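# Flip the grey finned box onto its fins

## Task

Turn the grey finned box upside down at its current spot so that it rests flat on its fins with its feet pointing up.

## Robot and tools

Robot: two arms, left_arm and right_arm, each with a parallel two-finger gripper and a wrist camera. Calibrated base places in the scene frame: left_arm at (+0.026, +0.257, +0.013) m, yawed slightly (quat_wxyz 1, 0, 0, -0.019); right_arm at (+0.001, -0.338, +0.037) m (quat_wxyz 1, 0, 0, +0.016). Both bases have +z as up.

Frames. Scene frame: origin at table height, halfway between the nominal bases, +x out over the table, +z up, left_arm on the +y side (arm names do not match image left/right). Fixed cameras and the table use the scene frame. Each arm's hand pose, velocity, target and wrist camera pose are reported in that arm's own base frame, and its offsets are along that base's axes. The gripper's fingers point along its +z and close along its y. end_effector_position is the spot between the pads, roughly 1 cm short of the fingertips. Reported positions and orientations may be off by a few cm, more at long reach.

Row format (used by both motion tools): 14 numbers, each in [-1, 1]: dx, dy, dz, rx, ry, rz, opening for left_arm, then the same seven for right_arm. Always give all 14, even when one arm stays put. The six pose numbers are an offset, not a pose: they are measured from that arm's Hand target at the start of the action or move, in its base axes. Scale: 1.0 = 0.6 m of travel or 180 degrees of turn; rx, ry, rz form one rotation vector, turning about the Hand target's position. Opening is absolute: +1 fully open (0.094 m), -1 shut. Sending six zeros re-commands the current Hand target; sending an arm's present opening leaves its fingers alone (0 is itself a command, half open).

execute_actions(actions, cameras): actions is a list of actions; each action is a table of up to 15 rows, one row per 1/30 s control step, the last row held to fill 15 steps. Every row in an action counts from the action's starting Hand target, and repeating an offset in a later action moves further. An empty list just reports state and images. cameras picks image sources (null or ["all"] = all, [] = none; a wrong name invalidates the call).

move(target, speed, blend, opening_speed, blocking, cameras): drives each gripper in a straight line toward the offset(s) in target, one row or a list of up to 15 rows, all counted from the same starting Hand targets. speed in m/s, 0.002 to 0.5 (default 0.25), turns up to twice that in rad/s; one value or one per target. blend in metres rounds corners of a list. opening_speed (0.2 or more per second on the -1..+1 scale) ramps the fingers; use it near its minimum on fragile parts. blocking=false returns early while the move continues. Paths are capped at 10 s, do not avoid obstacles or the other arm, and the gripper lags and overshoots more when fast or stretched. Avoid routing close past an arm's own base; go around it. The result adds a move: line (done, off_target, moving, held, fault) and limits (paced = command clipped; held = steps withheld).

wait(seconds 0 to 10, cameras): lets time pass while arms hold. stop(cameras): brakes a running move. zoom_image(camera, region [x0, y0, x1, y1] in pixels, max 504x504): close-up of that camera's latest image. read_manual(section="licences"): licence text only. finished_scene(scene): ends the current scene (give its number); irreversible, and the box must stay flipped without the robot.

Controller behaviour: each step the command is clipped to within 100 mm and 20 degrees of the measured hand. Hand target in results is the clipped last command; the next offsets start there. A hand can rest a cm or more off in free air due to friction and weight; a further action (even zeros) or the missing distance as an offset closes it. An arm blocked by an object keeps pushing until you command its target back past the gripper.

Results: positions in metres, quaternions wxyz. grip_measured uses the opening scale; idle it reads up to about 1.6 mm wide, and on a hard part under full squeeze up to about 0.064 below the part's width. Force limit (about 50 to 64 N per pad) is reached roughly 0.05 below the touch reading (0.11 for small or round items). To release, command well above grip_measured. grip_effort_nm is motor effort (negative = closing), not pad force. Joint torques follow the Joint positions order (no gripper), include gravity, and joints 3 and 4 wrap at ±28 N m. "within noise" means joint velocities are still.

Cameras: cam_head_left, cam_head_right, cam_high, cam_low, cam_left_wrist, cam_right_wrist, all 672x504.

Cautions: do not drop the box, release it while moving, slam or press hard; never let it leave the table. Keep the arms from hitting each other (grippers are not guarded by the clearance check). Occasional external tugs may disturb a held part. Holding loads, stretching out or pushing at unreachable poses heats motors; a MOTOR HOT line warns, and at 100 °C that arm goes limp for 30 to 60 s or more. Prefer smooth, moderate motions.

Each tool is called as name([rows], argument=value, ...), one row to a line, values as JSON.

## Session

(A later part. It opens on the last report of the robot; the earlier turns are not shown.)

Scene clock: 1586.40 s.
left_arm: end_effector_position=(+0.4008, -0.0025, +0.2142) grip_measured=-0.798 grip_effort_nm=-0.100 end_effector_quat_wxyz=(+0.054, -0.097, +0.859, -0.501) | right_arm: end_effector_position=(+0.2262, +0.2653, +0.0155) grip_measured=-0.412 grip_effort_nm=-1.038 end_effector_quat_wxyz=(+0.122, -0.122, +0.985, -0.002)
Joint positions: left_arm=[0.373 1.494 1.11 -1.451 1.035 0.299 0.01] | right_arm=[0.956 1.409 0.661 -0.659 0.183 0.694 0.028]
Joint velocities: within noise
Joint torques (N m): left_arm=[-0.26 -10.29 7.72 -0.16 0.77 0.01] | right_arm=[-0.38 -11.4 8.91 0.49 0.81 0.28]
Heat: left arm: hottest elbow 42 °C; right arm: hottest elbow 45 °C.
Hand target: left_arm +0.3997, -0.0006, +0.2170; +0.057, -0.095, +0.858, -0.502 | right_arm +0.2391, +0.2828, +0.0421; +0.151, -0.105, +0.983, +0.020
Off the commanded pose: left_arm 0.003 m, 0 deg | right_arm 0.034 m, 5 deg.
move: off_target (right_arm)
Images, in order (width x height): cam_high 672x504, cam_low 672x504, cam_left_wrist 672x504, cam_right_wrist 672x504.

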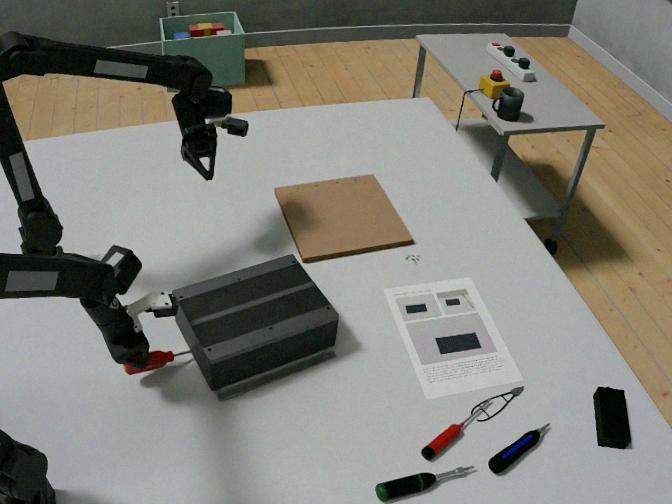

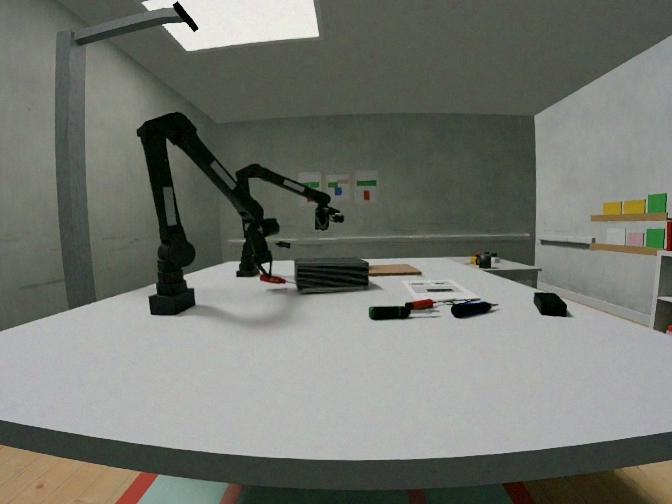

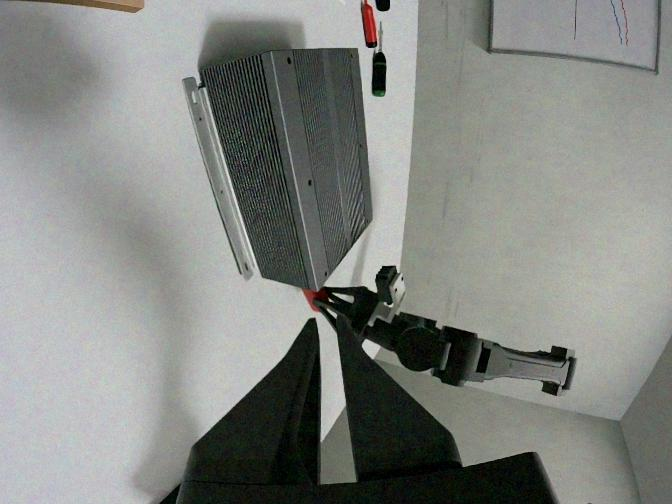

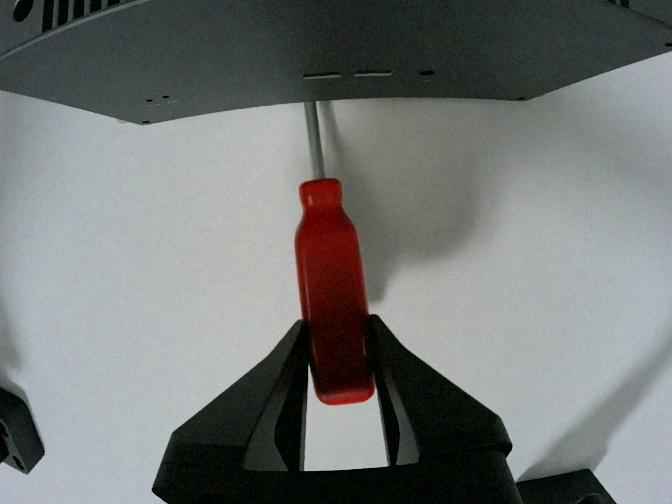

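move(target=[0,0,0,0,0,0,-0.8, -0.02,-0.006,0.075,0,0,0,-0.75], speed=0.05, cameras=["cam_low","cam_high","cam_right_wrist","cam_left_wrist"])

zoom_image(camera="cam_low", region=[215, 235, 375, 305])

zoom_image(camera="cam_left_wrist", region=[170, 60, 390, 310])

Scene clock: 1597.63 s.
left_arm: end_effector_position=(+0.4008, -0.0025, +0.2142) grip_measured=-0.798 grip_effort_nm=-0.100 end_effector_quat_wxyz=(+0.054, -0.097, +0.859, -0.501) | right_arm: end_effector_position=(+0.2063, +0.2521, +0.0542) grip_measured=-0.414 grip_effort_nm=-1.038 end_effector_quat_wxyz=(+0.112, -0.120, +0.986, -0.010)
Joint positions: left_arm=[0.373 1.494 1.11 -1.451 1.035 0.299 0.01] | right_arm=[0.982 1.28 0.674 -0.833 0.183 0.729 0.028]
Joint velocities: within noise
Joint torques (N m): left_arm=[-0.21 -10.34 7.75 -0.12 0.76 0.02] | right_arm=[-0.15 -8.53 11.51 0.88 1.07 0.23]
Heat: left arm: hottest elbow 42 °C; right arm: hottest elbow 44 °C.
Hand target: left_arm +0.3997, -0.0006, +0.2170; +0.057, -0.095, +0.858, -0.502 | right_arm +0.2271, +0.2793, +0.0872; +0.151, -0.105, +0.983, +0.020
Off the commanded pose: left_arm 0.003 m, 0 deg | right_arm 0.047 m, 6 deg.
move: off_target (right_arm)
Images, in order (width x height): cam_high 672x504, cam_low 672x504, cam_left_wrist 672x504, cam_right_wrist 672x504.

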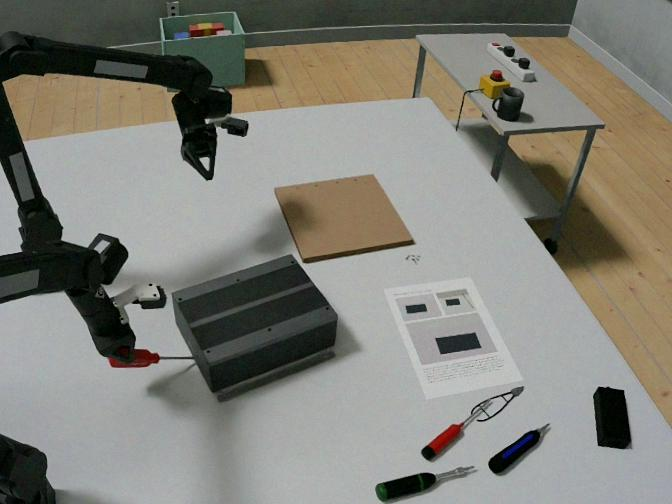

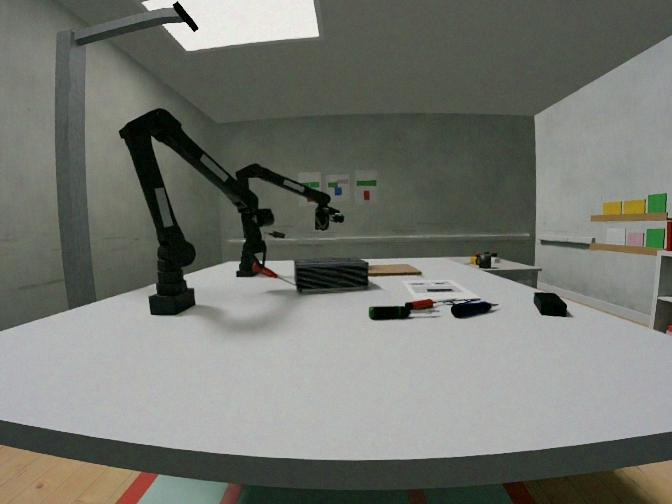

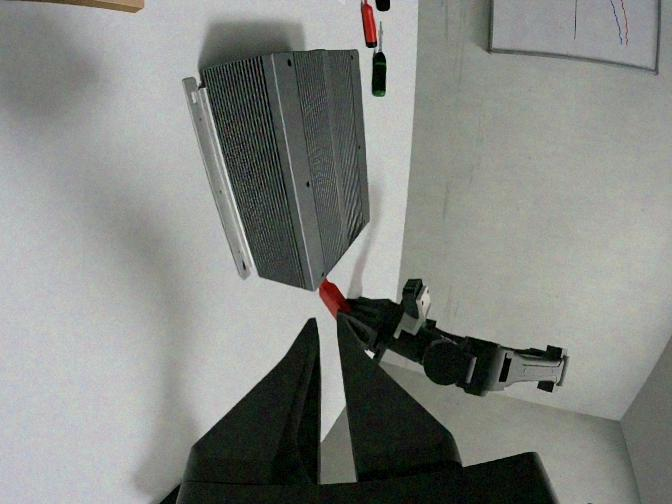

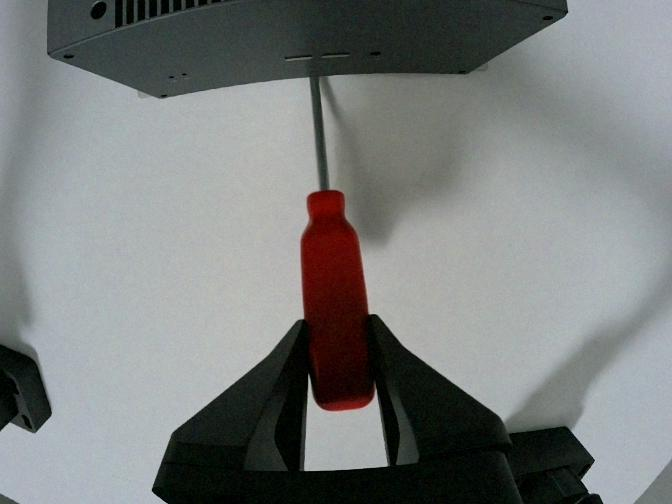

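Scaled by 3.150.

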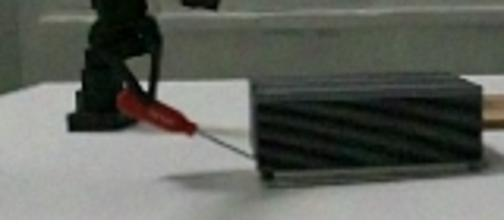

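Scaled by 2.016 from the camera's 672x504 image, which has a finer 960x720 frame.

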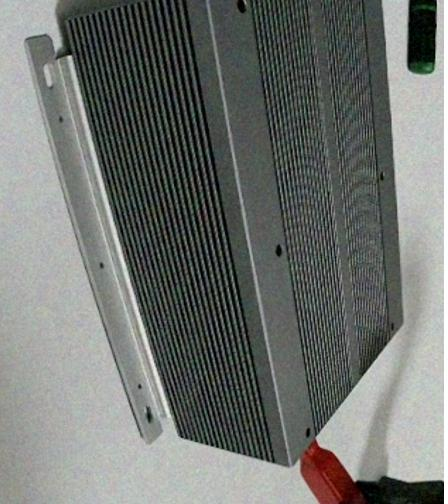

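move([
  [0,0,0,0,0,0,-0.8, 0.013,0.01,-0.145,0,0,0,-0.75],
  [0,0,0,0,0,0,-0.8, 0.085,0.03,-0.137,0,0,0,-0.75],
], speed=0.07, cameras=["cam_low","cam_high","cam_right_wrist"])

zoom_image(camera="cam_low", region=[215, 235, 375, 305])

Scene clock: 1619.63 s.
left_arm: end_effector_position=(+0.4008, -0.0025, +0.2142) grip_measured=-0.798 grip_effort_nm=-0.100 end_effector_quat_wxyz=(+0.054, -0.097, +0.859, -0.501) | right_arm: end_effector_position=(+0.2444, +0.2750, -0.0095) grip_measured=-0.417 grip_effort_nm=-1.043 end_effector_quat_wxyz=(+0.125, -0.116, +0.985, +0.000)
Joint positions: left_arm=[0.373 1.494 1.11 -1.451 1.035 0.299 0.01] | right_arm=[0.93 1.512 0.68 -0.564 0.181 0.68 0.027]
Joint velocities: within noise
Joint torques (N m): left_arm=[-0.21 -10.29 7.75 -0.1 0.76 0.02] | right_arm=[-3.9 -6.83 10.33 1.58 0.35 -0.22]
Heat: left arm: hottest elbow 42 °C; right arm: hottest elbow 49 °C.
Hand target: left_arm +0.3997, -0.0006, +0.2170; +0.057, -0.095, +0.858, -0.502 | right_arm +0.2780, +0.2972, +0.0048; +0.151, -0.105, +0.983, +0.020
Off the commanded pose: left_arm 0.003 m, 0 deg | right_arm 0.043 m, 4 deg.
move: off_target (right_arm)
Images, in order (width x height): cam_high 672x504, cam_low 672x504, cam_right_wrist 672x504.

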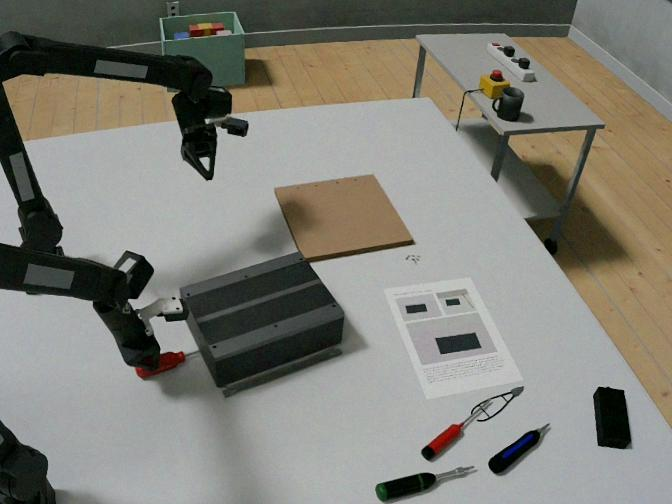

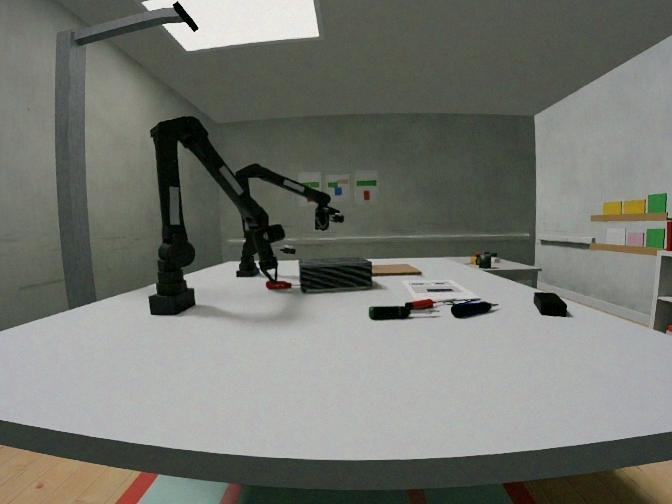

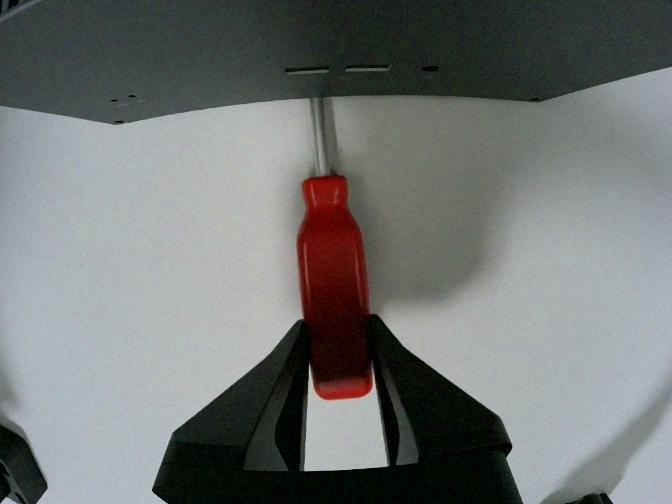

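Scaled by 3.150.

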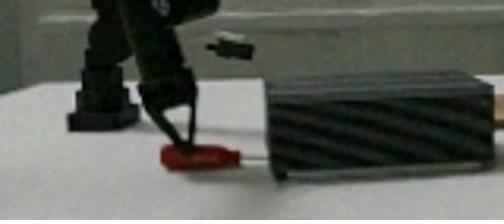

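move(target=[0,0,0,0,0,0,-0.8, -0.02,-0.005,0.13,0,0,0,-0.75], speed=0.06, cameras=["cam_low","cam_high","cam_right_wrist","cam_left_wrist"])

zoom_image(camera="cam_low", region=[215, 235, 375, 305])

zoom_image(camera="cam_left_wrist", region=[170, 60, 390, 310])

Scene clock: 1630.03 s.
left_arm: end_effector_position=(+0.4008, -0.0025, +0.2142) grip_measured=-0.798 grip_effort_nm=-0.095 end_effector_quat_wxyz=(+0.054, -0.097, +0.859, -0.501) | right_arm: end_effector_position=(+0.2387, +0.2664, +0.0436) grip_measured=-0.417 grip_effort_nm=-1.043 end_effector_quat_wxyz=(+0.106, -0.122, +0.987, -0.015)
Joint positions: left_arm=[0.373 1.494 1.11 -1.451 1.035 0.299 0.01] | right_arm=[0.924 1.39 0.743 -0.795 0.173 0.668 0.027]
Joint velocities: within noise
Joint torques (N m): left_arm=[-0.15 -10.29 7.71 -0.16 0.77 0.01] | right_arm=[-0.97 -10.87 11.82 0.95 0.82 0.15]
Heat: left arm: hottest elbow 42 °C; right arm: hottest elbow 49 °C.
Hand target: left_arm +0.3997, -0.0006, +0.2170; +0.057, -0.095, +0.858, -0.502 | right_arm +0.2661, +0.2943, +0.0830; +0.151, -0.105, +0.983, +0.020
Off the commanded pose: left_arm 0.003 m, 0 deg | right_arm 0.055 m, 7 deg.
move: off_target (right_arm)
Images, in order (width x height): cam_high 672x504, cam_low 672x504, cam_left_wrist 672x504, cam_right_wrist 672x504.

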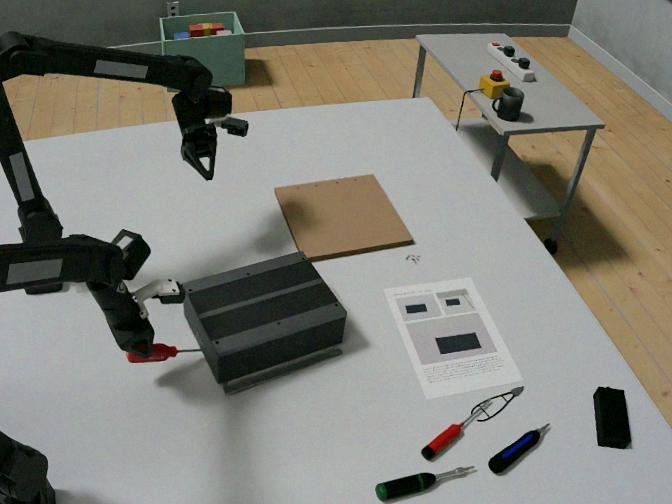

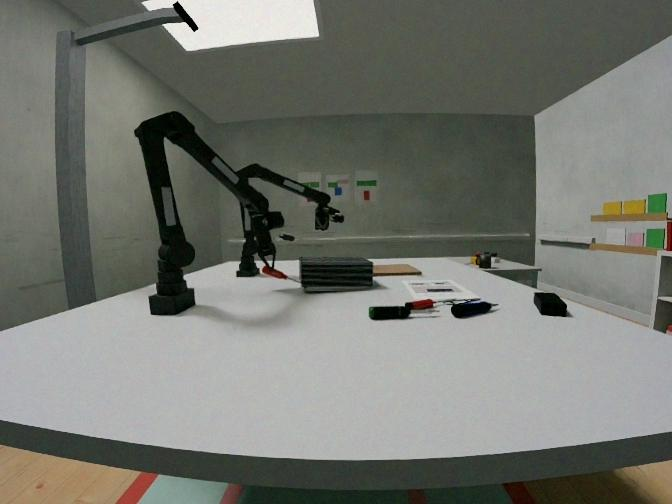

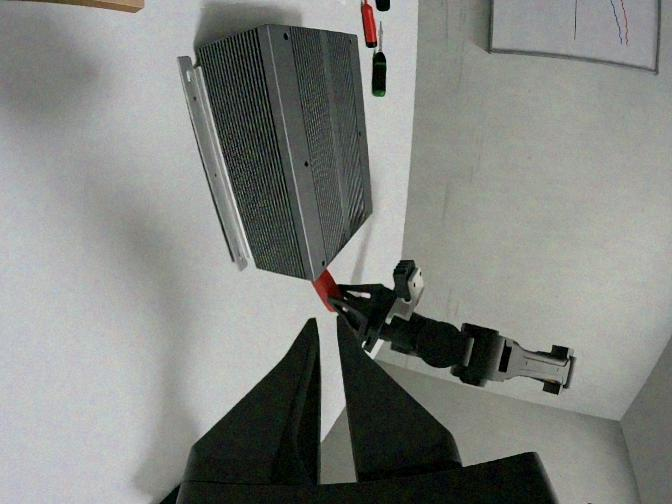

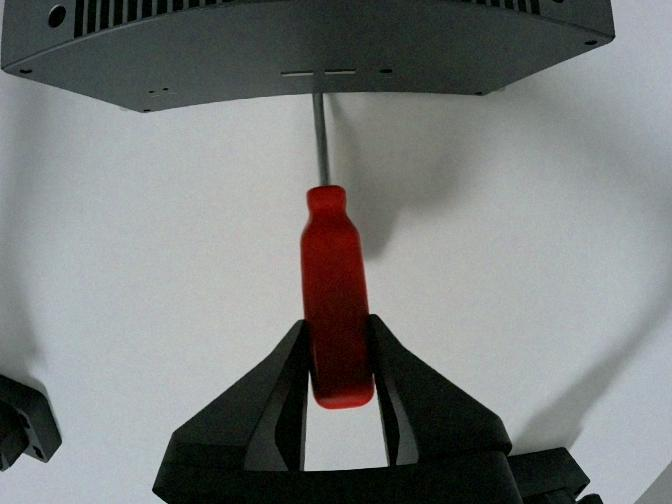

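Scaled by 3.150.

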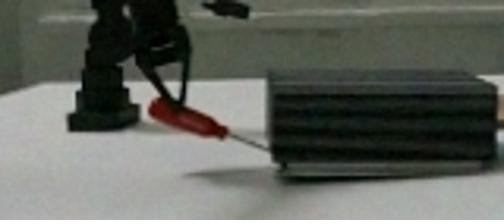

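Scaled by 2.016 from the camera's 672x504 image, which has a finer 960x720 frame.

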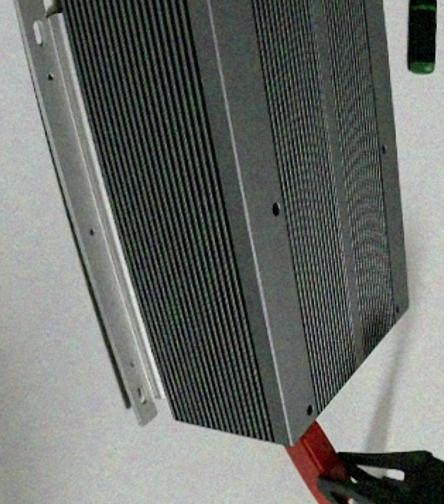

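move([
  [-0.086,-0.13,-0.262,0,0,0.0139,-0.64, 0,0,0,0,0,0,-0.75],
  [-0.086,-0.163,-0.34,0,0,0.0139,-0.64, 0,0,0,0,0,0,-0.75],
], speed=0.15, cameras=["cam_low","cam_high","cam_right_wrist","cam_left_wrist"])

zoom_image(camera="cam_left_wrist", region=[150, 100, 450, 400])

zoom_image(camera="cam_low", region=[215, 235, 395, 305])

Scene clock: 1688.50 s.
left_arm: end_effector_position=(+0.3528, -0.0944, +0.0212) grip_measured=-0.643 grip_effort_nm=0.154 end_effector_quat_wxyz=(+0.081, -0.108, +0.855, -0.501) | right_arm: end_effector_position=(+0.2385, +0.2663, +0.0458) grip_measured=-0.417 grip_effort_nm=-1.038 end_effector_quat_wxyz=(+0.107, -0.122, +0.987, -0.013)
Joint positions: left_arm=[0.16 1.611 0.572 -0.312 1.05 -0.218 0.017] | right_arm=[0.924 1.383 0.743 -0.799 0.173 0.668 0.027]
Joint velocities: within noise
Joint torques (N m): left_arm=[-1.67 -6.65 4.21 1.35 0.53 -0.26] | right_arm=[-1.26 -10.52 11.95 1.16 0.86 0.12]
Heat: left arm: hottest elbow 42 °C; right arm: hottest elbow 49 °C.
Hand target: left_arm +0.3481, -0.0984, +0.0130; +0.068, -0.114, +0.856, -0.500 | right_arm +0.2660, +0.2943, +0.0829; +0.151, -0.105, +0.983, +0.020
Off the commanded pose: left_arm 0.010 m, 2 deg | right_arm 0.054 m, 7 deg.
move: off_target (right_arm)
Images, in order (width x height): cam_high 672x504, cam_low 672x504, cam_left_wrist 672x504, cam_right_wrist 672x504.

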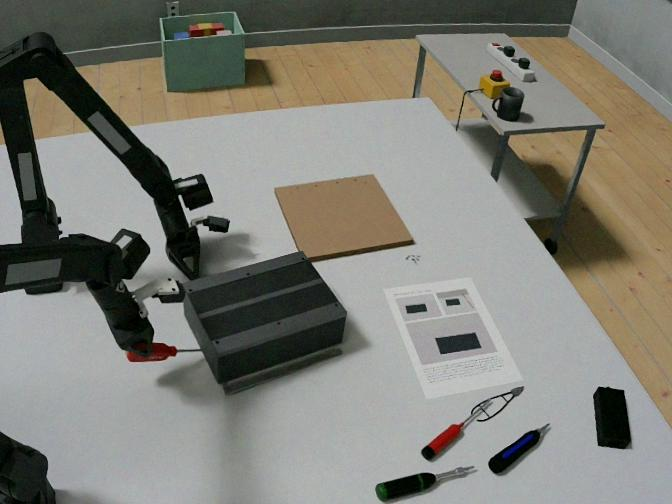

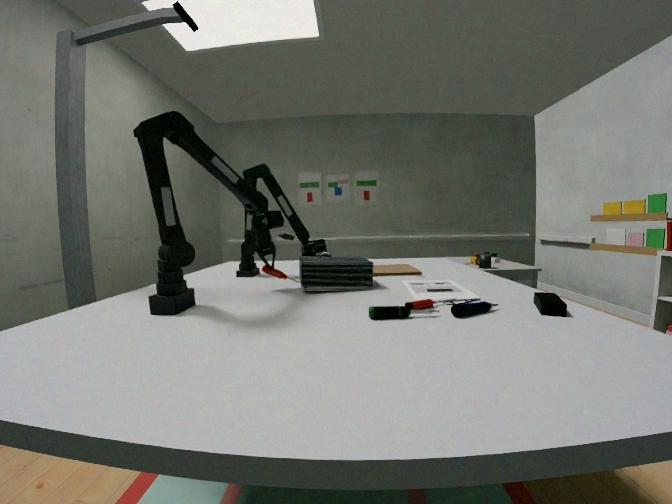

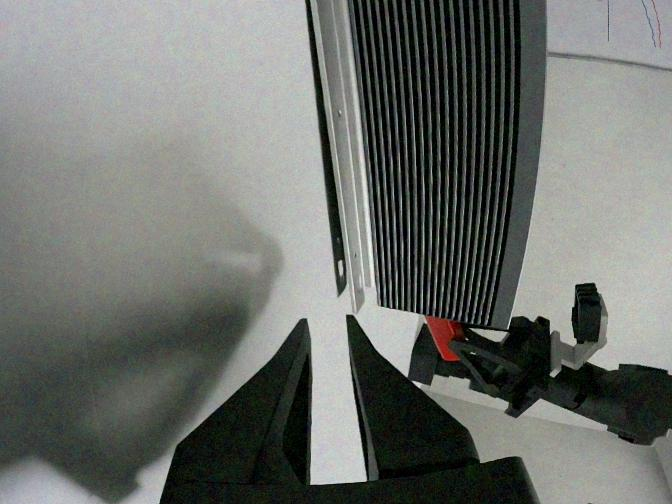

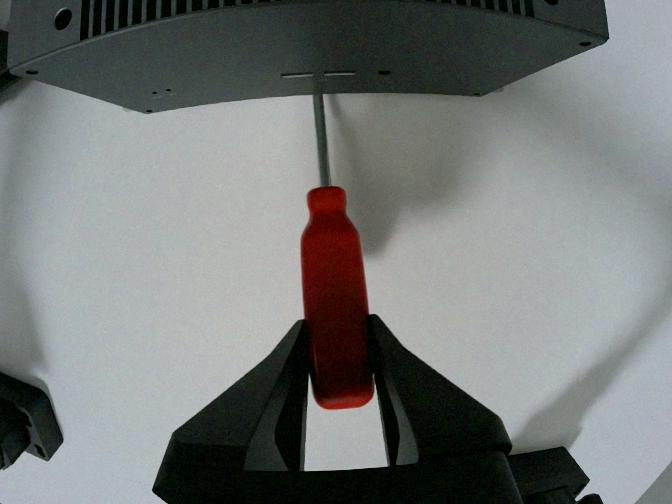

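Scaled by 1.680 from the camera's 672x504 image, which has a finer 960x720 frame.

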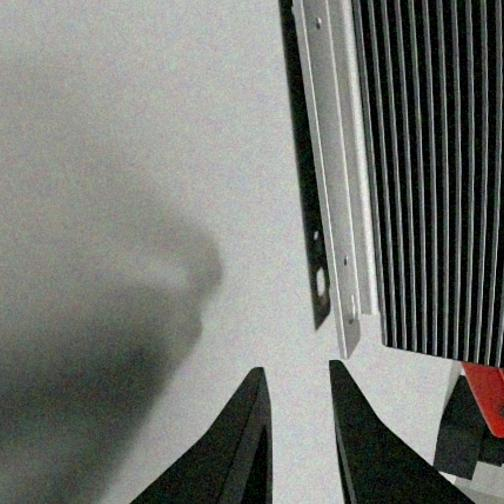

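Scaled by 2.800.

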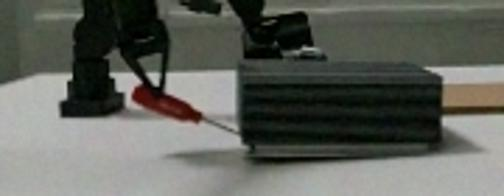

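move([
  [0,0,-0.027,0,0,0,-0.64, 0,0,0,0,0,0,-0.75],
  [0.012,-0.05,-0.027,0,0,0,-0.64, 0,0,0,0,0,0,-0.75],
], speed=0.06, cameras=["cam_low","cam_high","cam_left_wrist"])

zoom_image(camera="cam_left_wrist", region=[270, 200, 420, 350])

zoom_image(camera="cam_low", region=[215, 235, 395, 305])

Scene clock: 1716.40 s.
left_arm: end_effector_position=(+0.3593, -0.1254, +0.0053) grip_measured=-0.643 grip_effort_nm=0.154 end_effector_quat_wxyz=(+0.080, -0.107, +0.855, -0.501) | right_arm: end_effector_position=(+0.2385, +0.2663, +0.0458) grip_measured=-0.417 grip_effort_nm=-1.043 end_effector_quat_wxyz=(+0.107, -0.122, +0.987, -0.013)
Joint positions: left_arm=[0.061 1.663 0.543 -0.075 1.022 -0.401 0.017] | right_arm=[0.924 1.383 0.743 -0.799 0.173 0.668 0.027]
Joint velocities: within noise
Joint torques (N m): left_arm=[-1.44 -6.77 4.05 1.72 0.49 -0.25] | right_arm=[-1.26 -10.64 12.03 1.01 0.85 0.18]
Heat: left arm: hottest elbow 40 °C; right arm: hottest elbow 50 °C.
Hand target: left_arm +0.3552, -0.1284, -0.0033; +0.068, -0.114, +0.856, -0.500 | right_arm +0.2660, +0.2943, +0.0829; +0.151, -0.105, +0.983, +0.020
Off the commanded pose: left_arm 0.010 m, 1 deg | right_arm 0.054 m, 7 deg.
move: off_target (right_arm)
Images, in order (width x height): cam_high 672x504, cam_low 672x504, cam_left_wrist 672x504.

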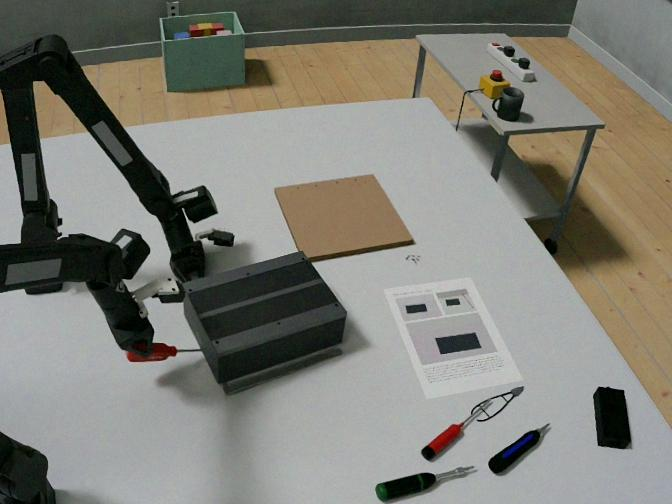

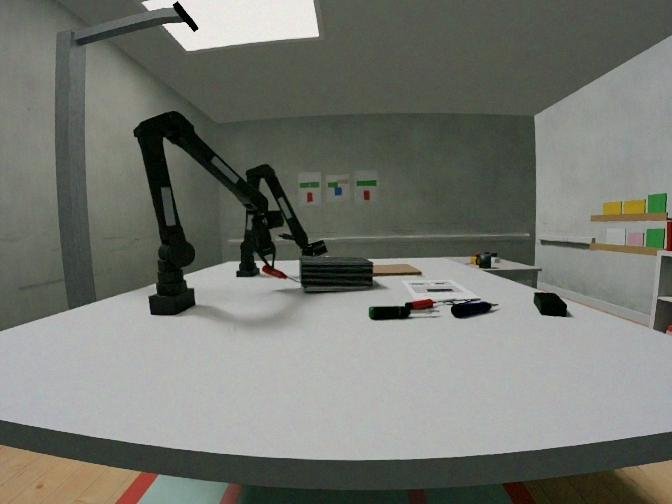

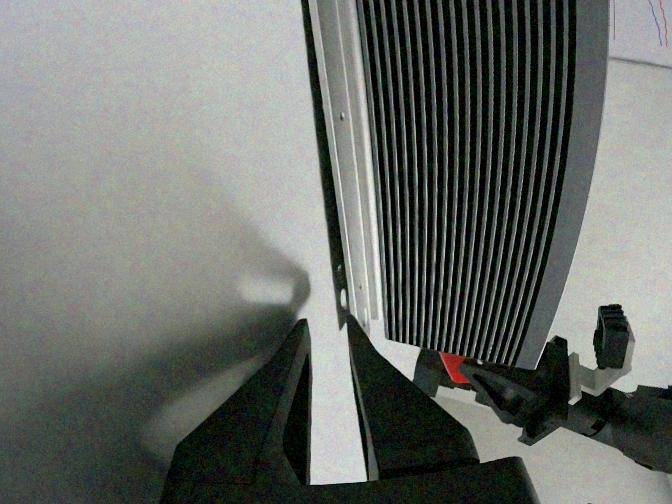

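Scaled by 3.360 from the camera's 672x504 image, which has a finer 960x720 frame.

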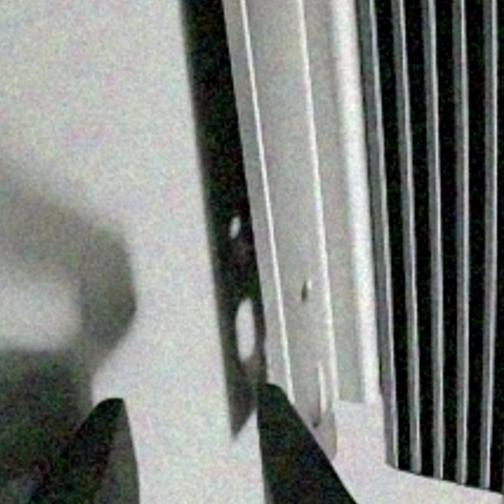

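Scaled by 2.800.

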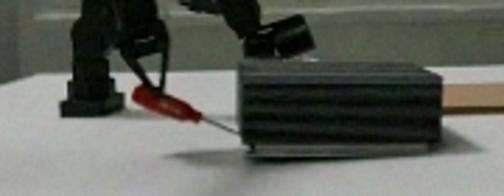

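move(target=[0.006,-0.024,-0.002,0,0,0,-0.64, 0,0,0,0,0,0,-0.75], speed=0.05, cameras=["cam_left_wrist"])

zoom_image(camera="cam_left_wrist", region=[270, 230, 390, 350])

Scene clock: 1734.23 s.
left_arm: end_effector_position=(+0.3633, -0.1392, +0.0043) grip_measured=-0.643 grip_effort_nm=0.159 end_effector_quat_wxyz=(+0.080, -0.108, +0.855, -0.501) | right_arm: end_effector_position=(+0.2385, +0.2663, +0.0458) grip_measured=-0.417 grip_effort_nm=-1.043 end_effector_quat_wxyz=(+0.107, -0.122, +0.987, -0.013)
Joint positions: left_arm=[0.017 1.671 0.539 0.005 1.004 -0.48 0.017] | right_arm=[0.924 1.383 0.743 -0.799 0.173 0.668 0.027]
Joint velocities: within noise
Joint torques (N m): left_arm=[-1.61 -6.71 4.04 1.94 0.47 -0.27] | right_arm=[-1.49 -10.29 12.04 1.01 0.8 0.1]
Heat: left arm: hottest elbow 39 °C; right arm: hottest elbow 50 °C.
Hand target: left_arm +0.3589, -0.1427, -0.0045; +0.068, -0.114, +0.856, -0.500 | right_arm +0.2660, +0.2943, +0.0829; +0.151, -0.105, +0.983, +0.020
Off the commanded pose: left_arm 0.010 m, 2 deg | right_arm 0.054 m, 7 deg.
move: off_target (right_arm)
Images, in order (width x height): cam_left_wrist 672x504.

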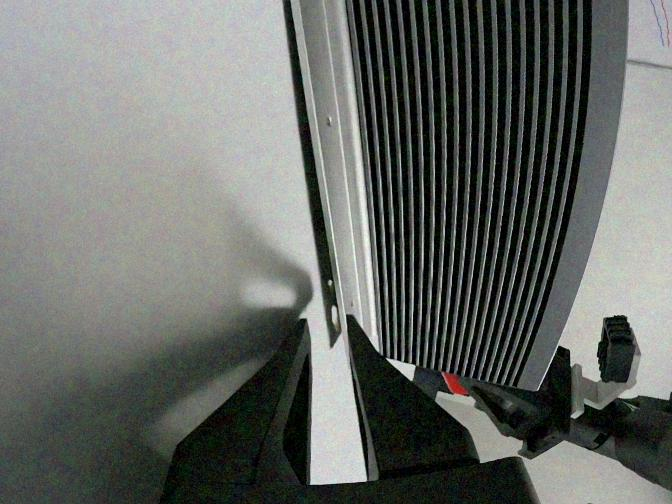

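Scaled by 4.200 from the camera's 672x504 image, which has a finer 960x720 frame.

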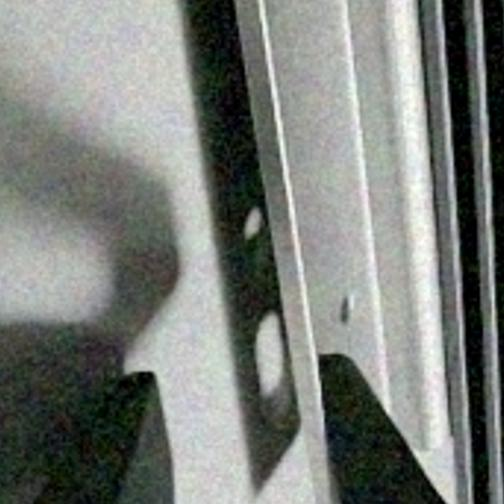

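move(target=[0.004,-0.02,0.0,0,0,0,-0.64, 0,0,0,0,0,0,-0.75], speed=0.04, cameras=["cam_left_wrist"])

zoom_image(camera="cam_left_wrist", region=[270, 230, 390, 350])

Scene clock: 1743.53 s.
left_arm: end_effector_position=(+0.3670, -0.1514, +0.0052) grip_measured=-0.643 grip_effort_nm=0.159 end_effector_quat_wxyz=(+0.081, -0.107, +0.855, -0.501) | right_arm: end_effector_position=(+0.2385, +0.2663, +0.0458) grip_measured=-0.417 grip_effort_nm=-1.043 end_effector_quat_wxyz=(+0.107, -0.122, +0.987, -0.013)
Joint positions: left_arm=[-0.02 1.676 0.539 0.063 0.988 -0.541 0.017] | right_arm=[0.924 1.383 0.743 -0.799 0.173 0.668 0.027]
Joint velocities: within noise
Joint torques (N m): left_arm=[-1.55 -6.83 3.85 1.95 0.44 -0.25] | right_arm=[-0.5 -9.82 11.93 0.91 0.86 0.11]
Heat: left arm: hottest elbow 38 °C; right arm: hottest elbow 50 °C.
Hand target: left_arm +0.3612, -0.1547, -0.0045; +0.068, -0.114, +0.856, -0.500 | right_arm +0.2660, +0.2943, +0.0829; +0.151, -0.105, +0.983, +0.020
Off the commanded pose: left_arm 0.012 m, 2 deg | right_arm 0.054 m, 7 deg.
move: off_target (left_arm, right_arm)
Images, in order (width x height): cam_left_wrist 672x504.

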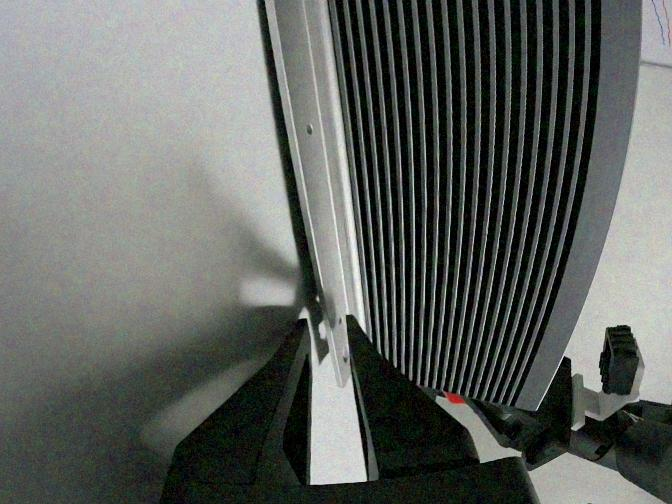

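Scaled by 4.200 from the camera's 672x504 image, which has a finer 960x720 frame.

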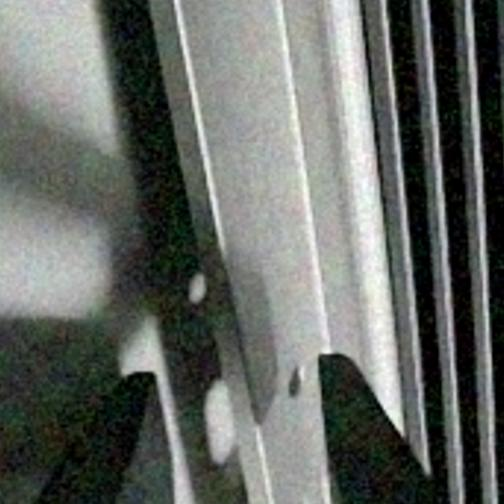

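move(target=[0,0,0,0,0,0,-0.97, 0,0,0,0,0,0,-0.75], opening_speed=0.25, cameras=["cam_left_wrist","cam_low","cam_high"])

zoom_image(camera="cam_left_wrist", region=[270, 230, 390, 350])

zoom_image(camera="cam_low", region=[215, 235, 395, 305])

Scene clock: 1752.90 s.
left_arm: end_effector_position=(+0.3671, -0.1515, +0.0051) grip_measured=-0.966 grip_effort_nm=-0.120 end_effector_quat_wxyz=(+0.081, -0.107, +0.855, -0.502) | right_arm: end_effector_position=(+0.2385, +0.2663, +0.0458) grip_measured=-0.417 grip_effort_nm=-1.038 end_effector_quat_wxyz=(+0.107, -0.122, +0.987, -0.013)
Joint positions: left_arm=[-0.021 1.676 0.539 0.064 0.988 -0.542 0.002] | right_arm=[0.924 1.383 0.743 -0.799 0.173 0.668 0.027]
Joint velocities: within noise
Joint torques (N m): left_arm=[-1.67 -6.89 3.86 1.96 0.44 -0.24] | right_arm=[-1.2 -10.29 11.95 1.01 0.86 0.13]
Heat: left arm: hottest elbow 38 °C; right arm: hottest elbow 51 °C.
Hand target: left_arm +0.3612, -0.1548, -0.0045; +0.068, -0.114, +0.856, -0.500 | right_arm +0.2660, +0.2943, +0.0829; +0.151, -0.105, +0.983, +0.020
Off the commanded pose: left_arm 0.012 m, 2 deg | right_arm 0.054 m, 7 deg.
move: off_target (left_arm, right_arm)
Images, in order (width x height): cam_high 672x504, cam_low 672x504, cam_left_wrist 672x504.

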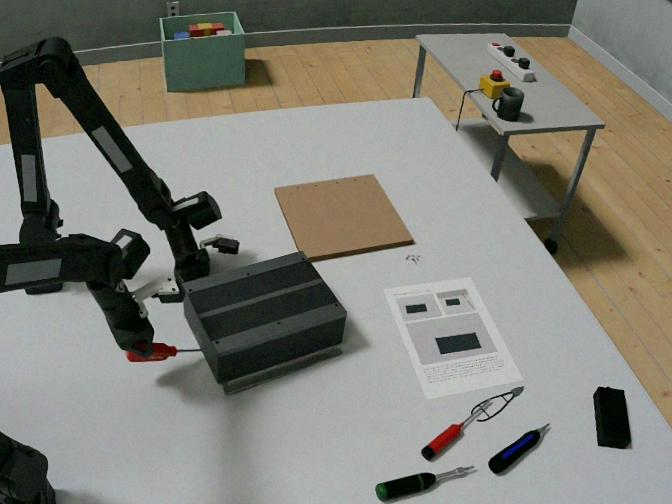

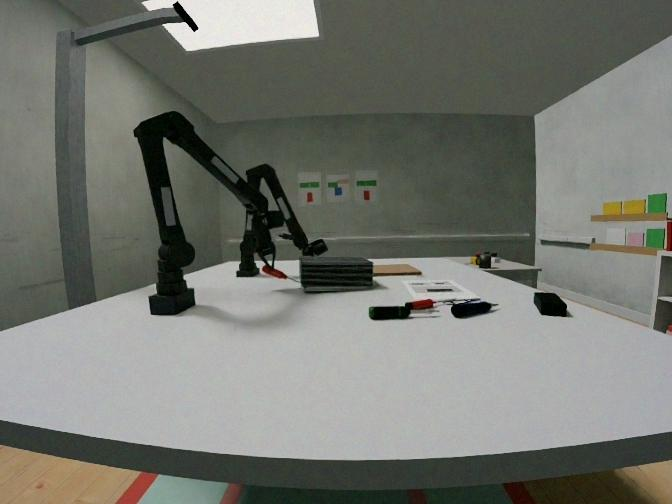

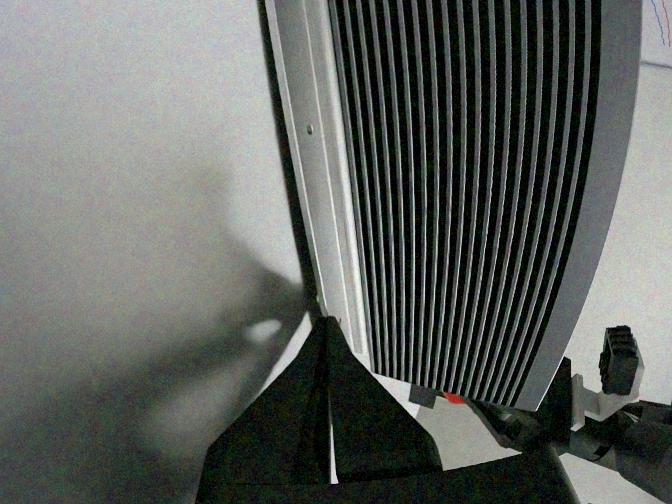

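Scaled by 4.200 from the camera's 672x504 image, which has a finer 960x720 frame.

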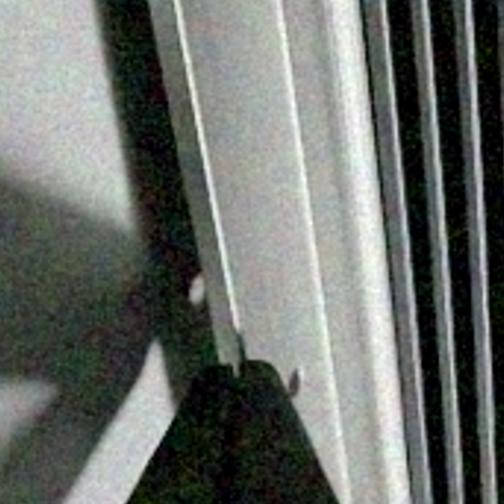

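Scaled by 2.800.

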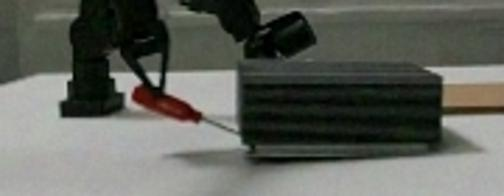

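move([
  [0,0,0,0,0,0,-0.64, 0,0,0,0,0,0,-0.75],
  [-0.013,0.05,0,0,0,0,-0.64, 0,0,0,0,0,0,-0.75],
  [-0.013,0.05,-0.016,0,0,0,-0.64, 0,0,0,0,0,0,-0.75],
], speed=0.08, cameras=["cam_left_wrist"])

zoom_image(camera="cam_left_wrist", region=[250, 230, 400, 380])

Scene clock: 1788.67 s.
left_arm: end_effector_position=(+0.3583, -0.1280, +0.0008) grip_measured=-0.643 grip_effort_nm=0.159 end_effector_quat_wxyz=(+0.084, -0.102, +0.852, -0.506) | right_arm: end_effector_position=(+0.2385, +0.2663, +0.0458) grip_measured=-0.417 grip_effort_nm=-1.043 end_effector_quat_wxyz=(+0.107, -0.122, +0.987, -0.013)
Joint positions: left_arm=[0.056 1.684 0.533 -0.023 1.032 -0.41 0.017] | right_arm=[0.924 1.383 0.743 -0.799 0.173 0.668 0.027]
Joint velocities: within noise
Joint torques (N m): left_arm=[-0.09 -5.42 4.33 0.7 0.26 0.03] | right_arm=[-0.62 -9.76 12.07 1.03 0.86 0.08]
Heat: left arm: hottest elbow 37 °C; right arm: hottest elbow 51 °C.
Hand target: left_arm +0.3536, -0.1248, -0.0140; +0.068, -0.114, +0.856, -0.500 | right_arm +0.2660, +0.2943, +0.0829; +0.151, -0.105, +0.983, +0.020
Off the commanded pose: left_arm 0.016 m, 2 deg | right_arm 0.054 m, 7 deg.
move: off_target (left_arm, right_arm)
Images, in order (width x height): cam_left_wrist 672x504.

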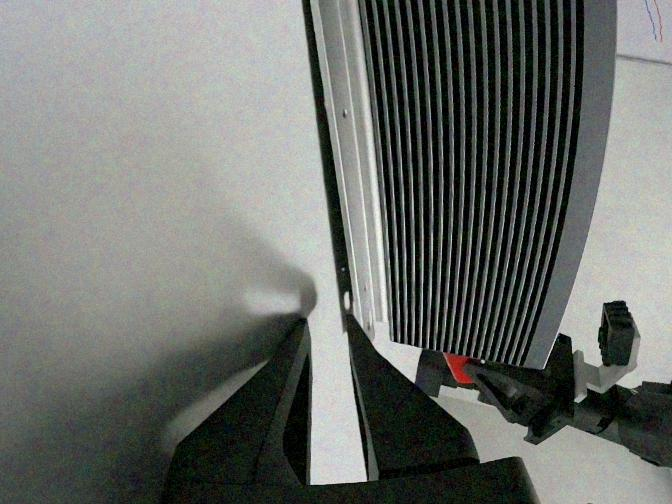

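Scaled by 3.360 from the camera's 672x504 image, which has a finer 960x720 frame.

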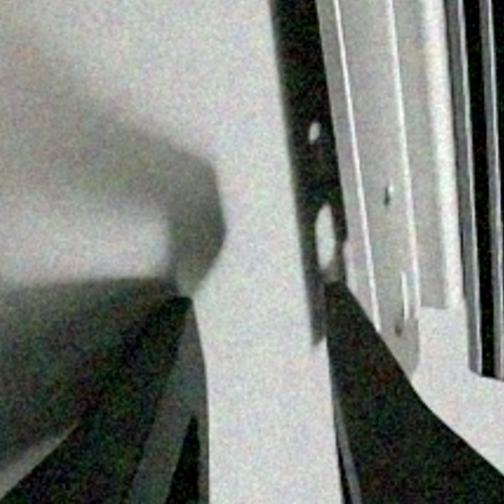

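move(target=[0.0,0.04,0.03,0,0,0,-0.64, 0.01,0.0,0.07,0,0,0,-0.75], speed=0.06, cameras=["cam_left_wrist","cam_low","cam_high","cam_right_wrist"])

zoom_image(camera="cam_left_wrist", region=[250, 130, 450, 330])

zoom_image(camera="cam_low", region=[235, 245, 395, 305])

Scene clock: 1807.27 s.
left_arm: end_effector_position=(+0.3444, -0.1063, +0.0003) grip_measured=-0.643 grip_effort_nm=0.159 end_effector_quat_wxyz=(+0.057, -0.117, +0.853, -0.505) | right_arm: end_effector_position=(+0.2428, +0.2709, +0.0939) grip_measured=-0.417 grip_effort_nm=-1.038 end_effector_quat_wxyz=(+0.111, -0.121, +0.986, -0.011)
Joint positions: left_arm=[0.129 1.675 0.553 -0.236 1.053 -0.267 0.017] | right_arm=[0.924 1.314 0.825 -0.942 0.175 0.668 0.027]
Joint velocities: within noise
Joint torques (N m): left_arm=[0.09 -8.76 5.57 0.57 0.29 -0.01] | right_arm=[-1.61 -8.12 12.33 1.83 0.7 -0.01]
Heat: left arm: hottest elbow 37 °C; right arm: hottest elbow 52 °C.
Hand target: left_arm +0.3535, -0.1007, +0.0039; +0.068, -0.114, +0.856, -0.500 | right_arm +0.2720, +0.2941, +0.1248; +0.151, -0.105, +0.983, +0.020
Off the commanded pose: left_arm 0.011 m, 1 deg | right_arm 0.049 m, 6 deg.
move: off_target (left_arm, right_arm)
Images, in order (width x height): cam_high 672x504, cam_low 672x504, cam_left_wrist 672x504, cam_right_wrist 672x504.

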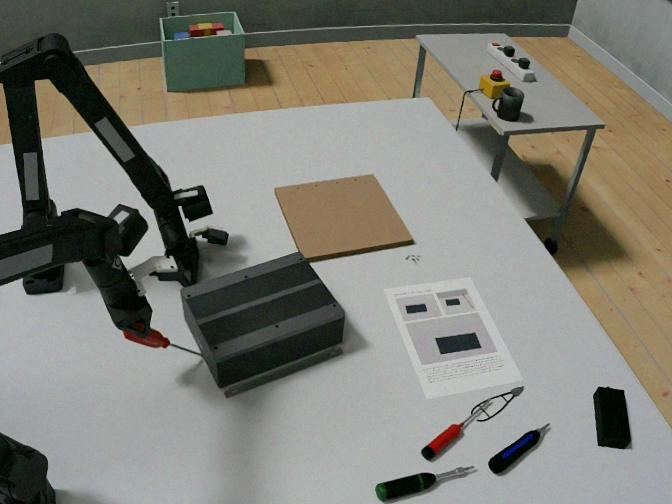

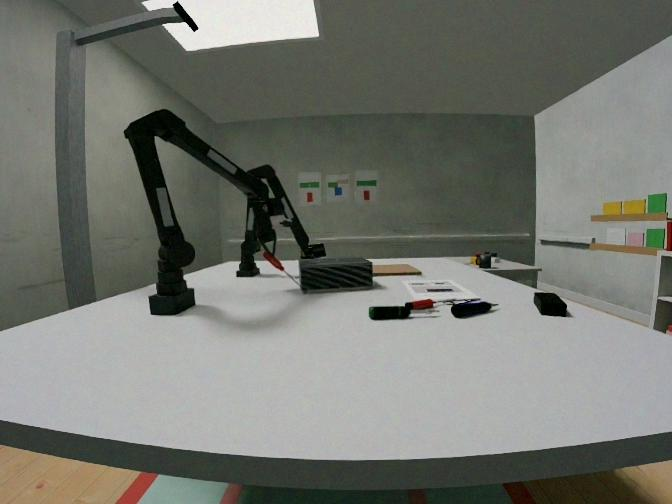

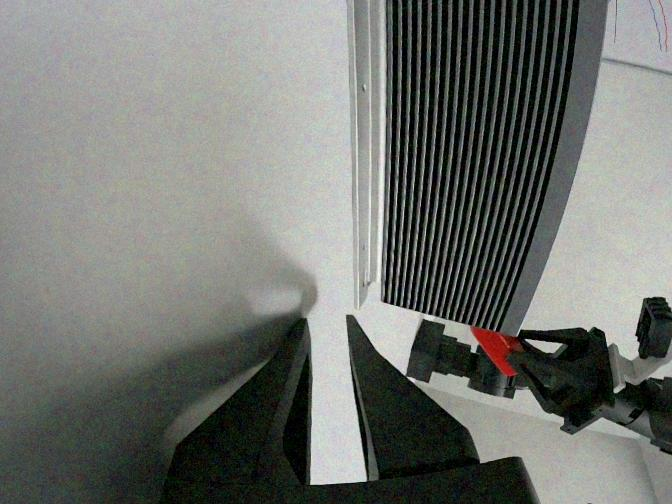

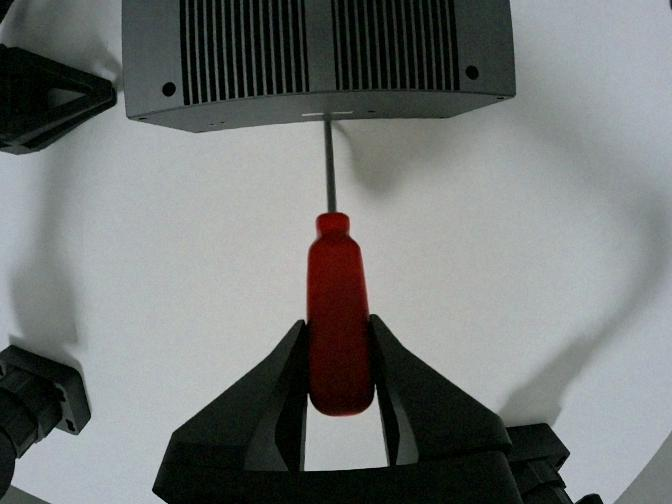

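Scaled by 2.520 from the camera's 672x504 image, which has a finer 960x720 frame.

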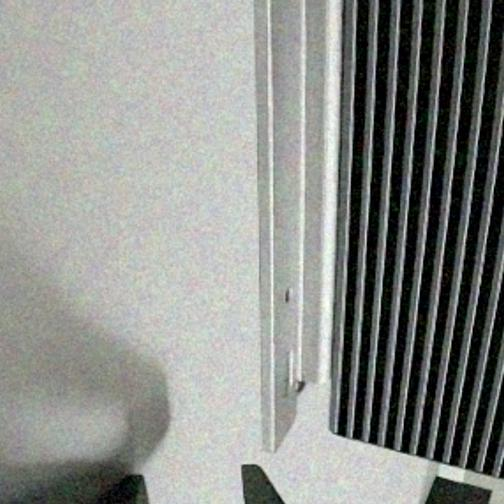

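Scaled by 3.150.

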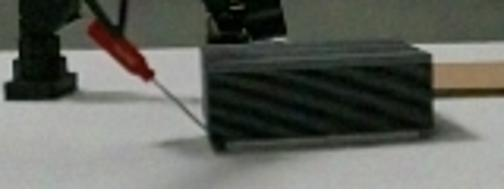

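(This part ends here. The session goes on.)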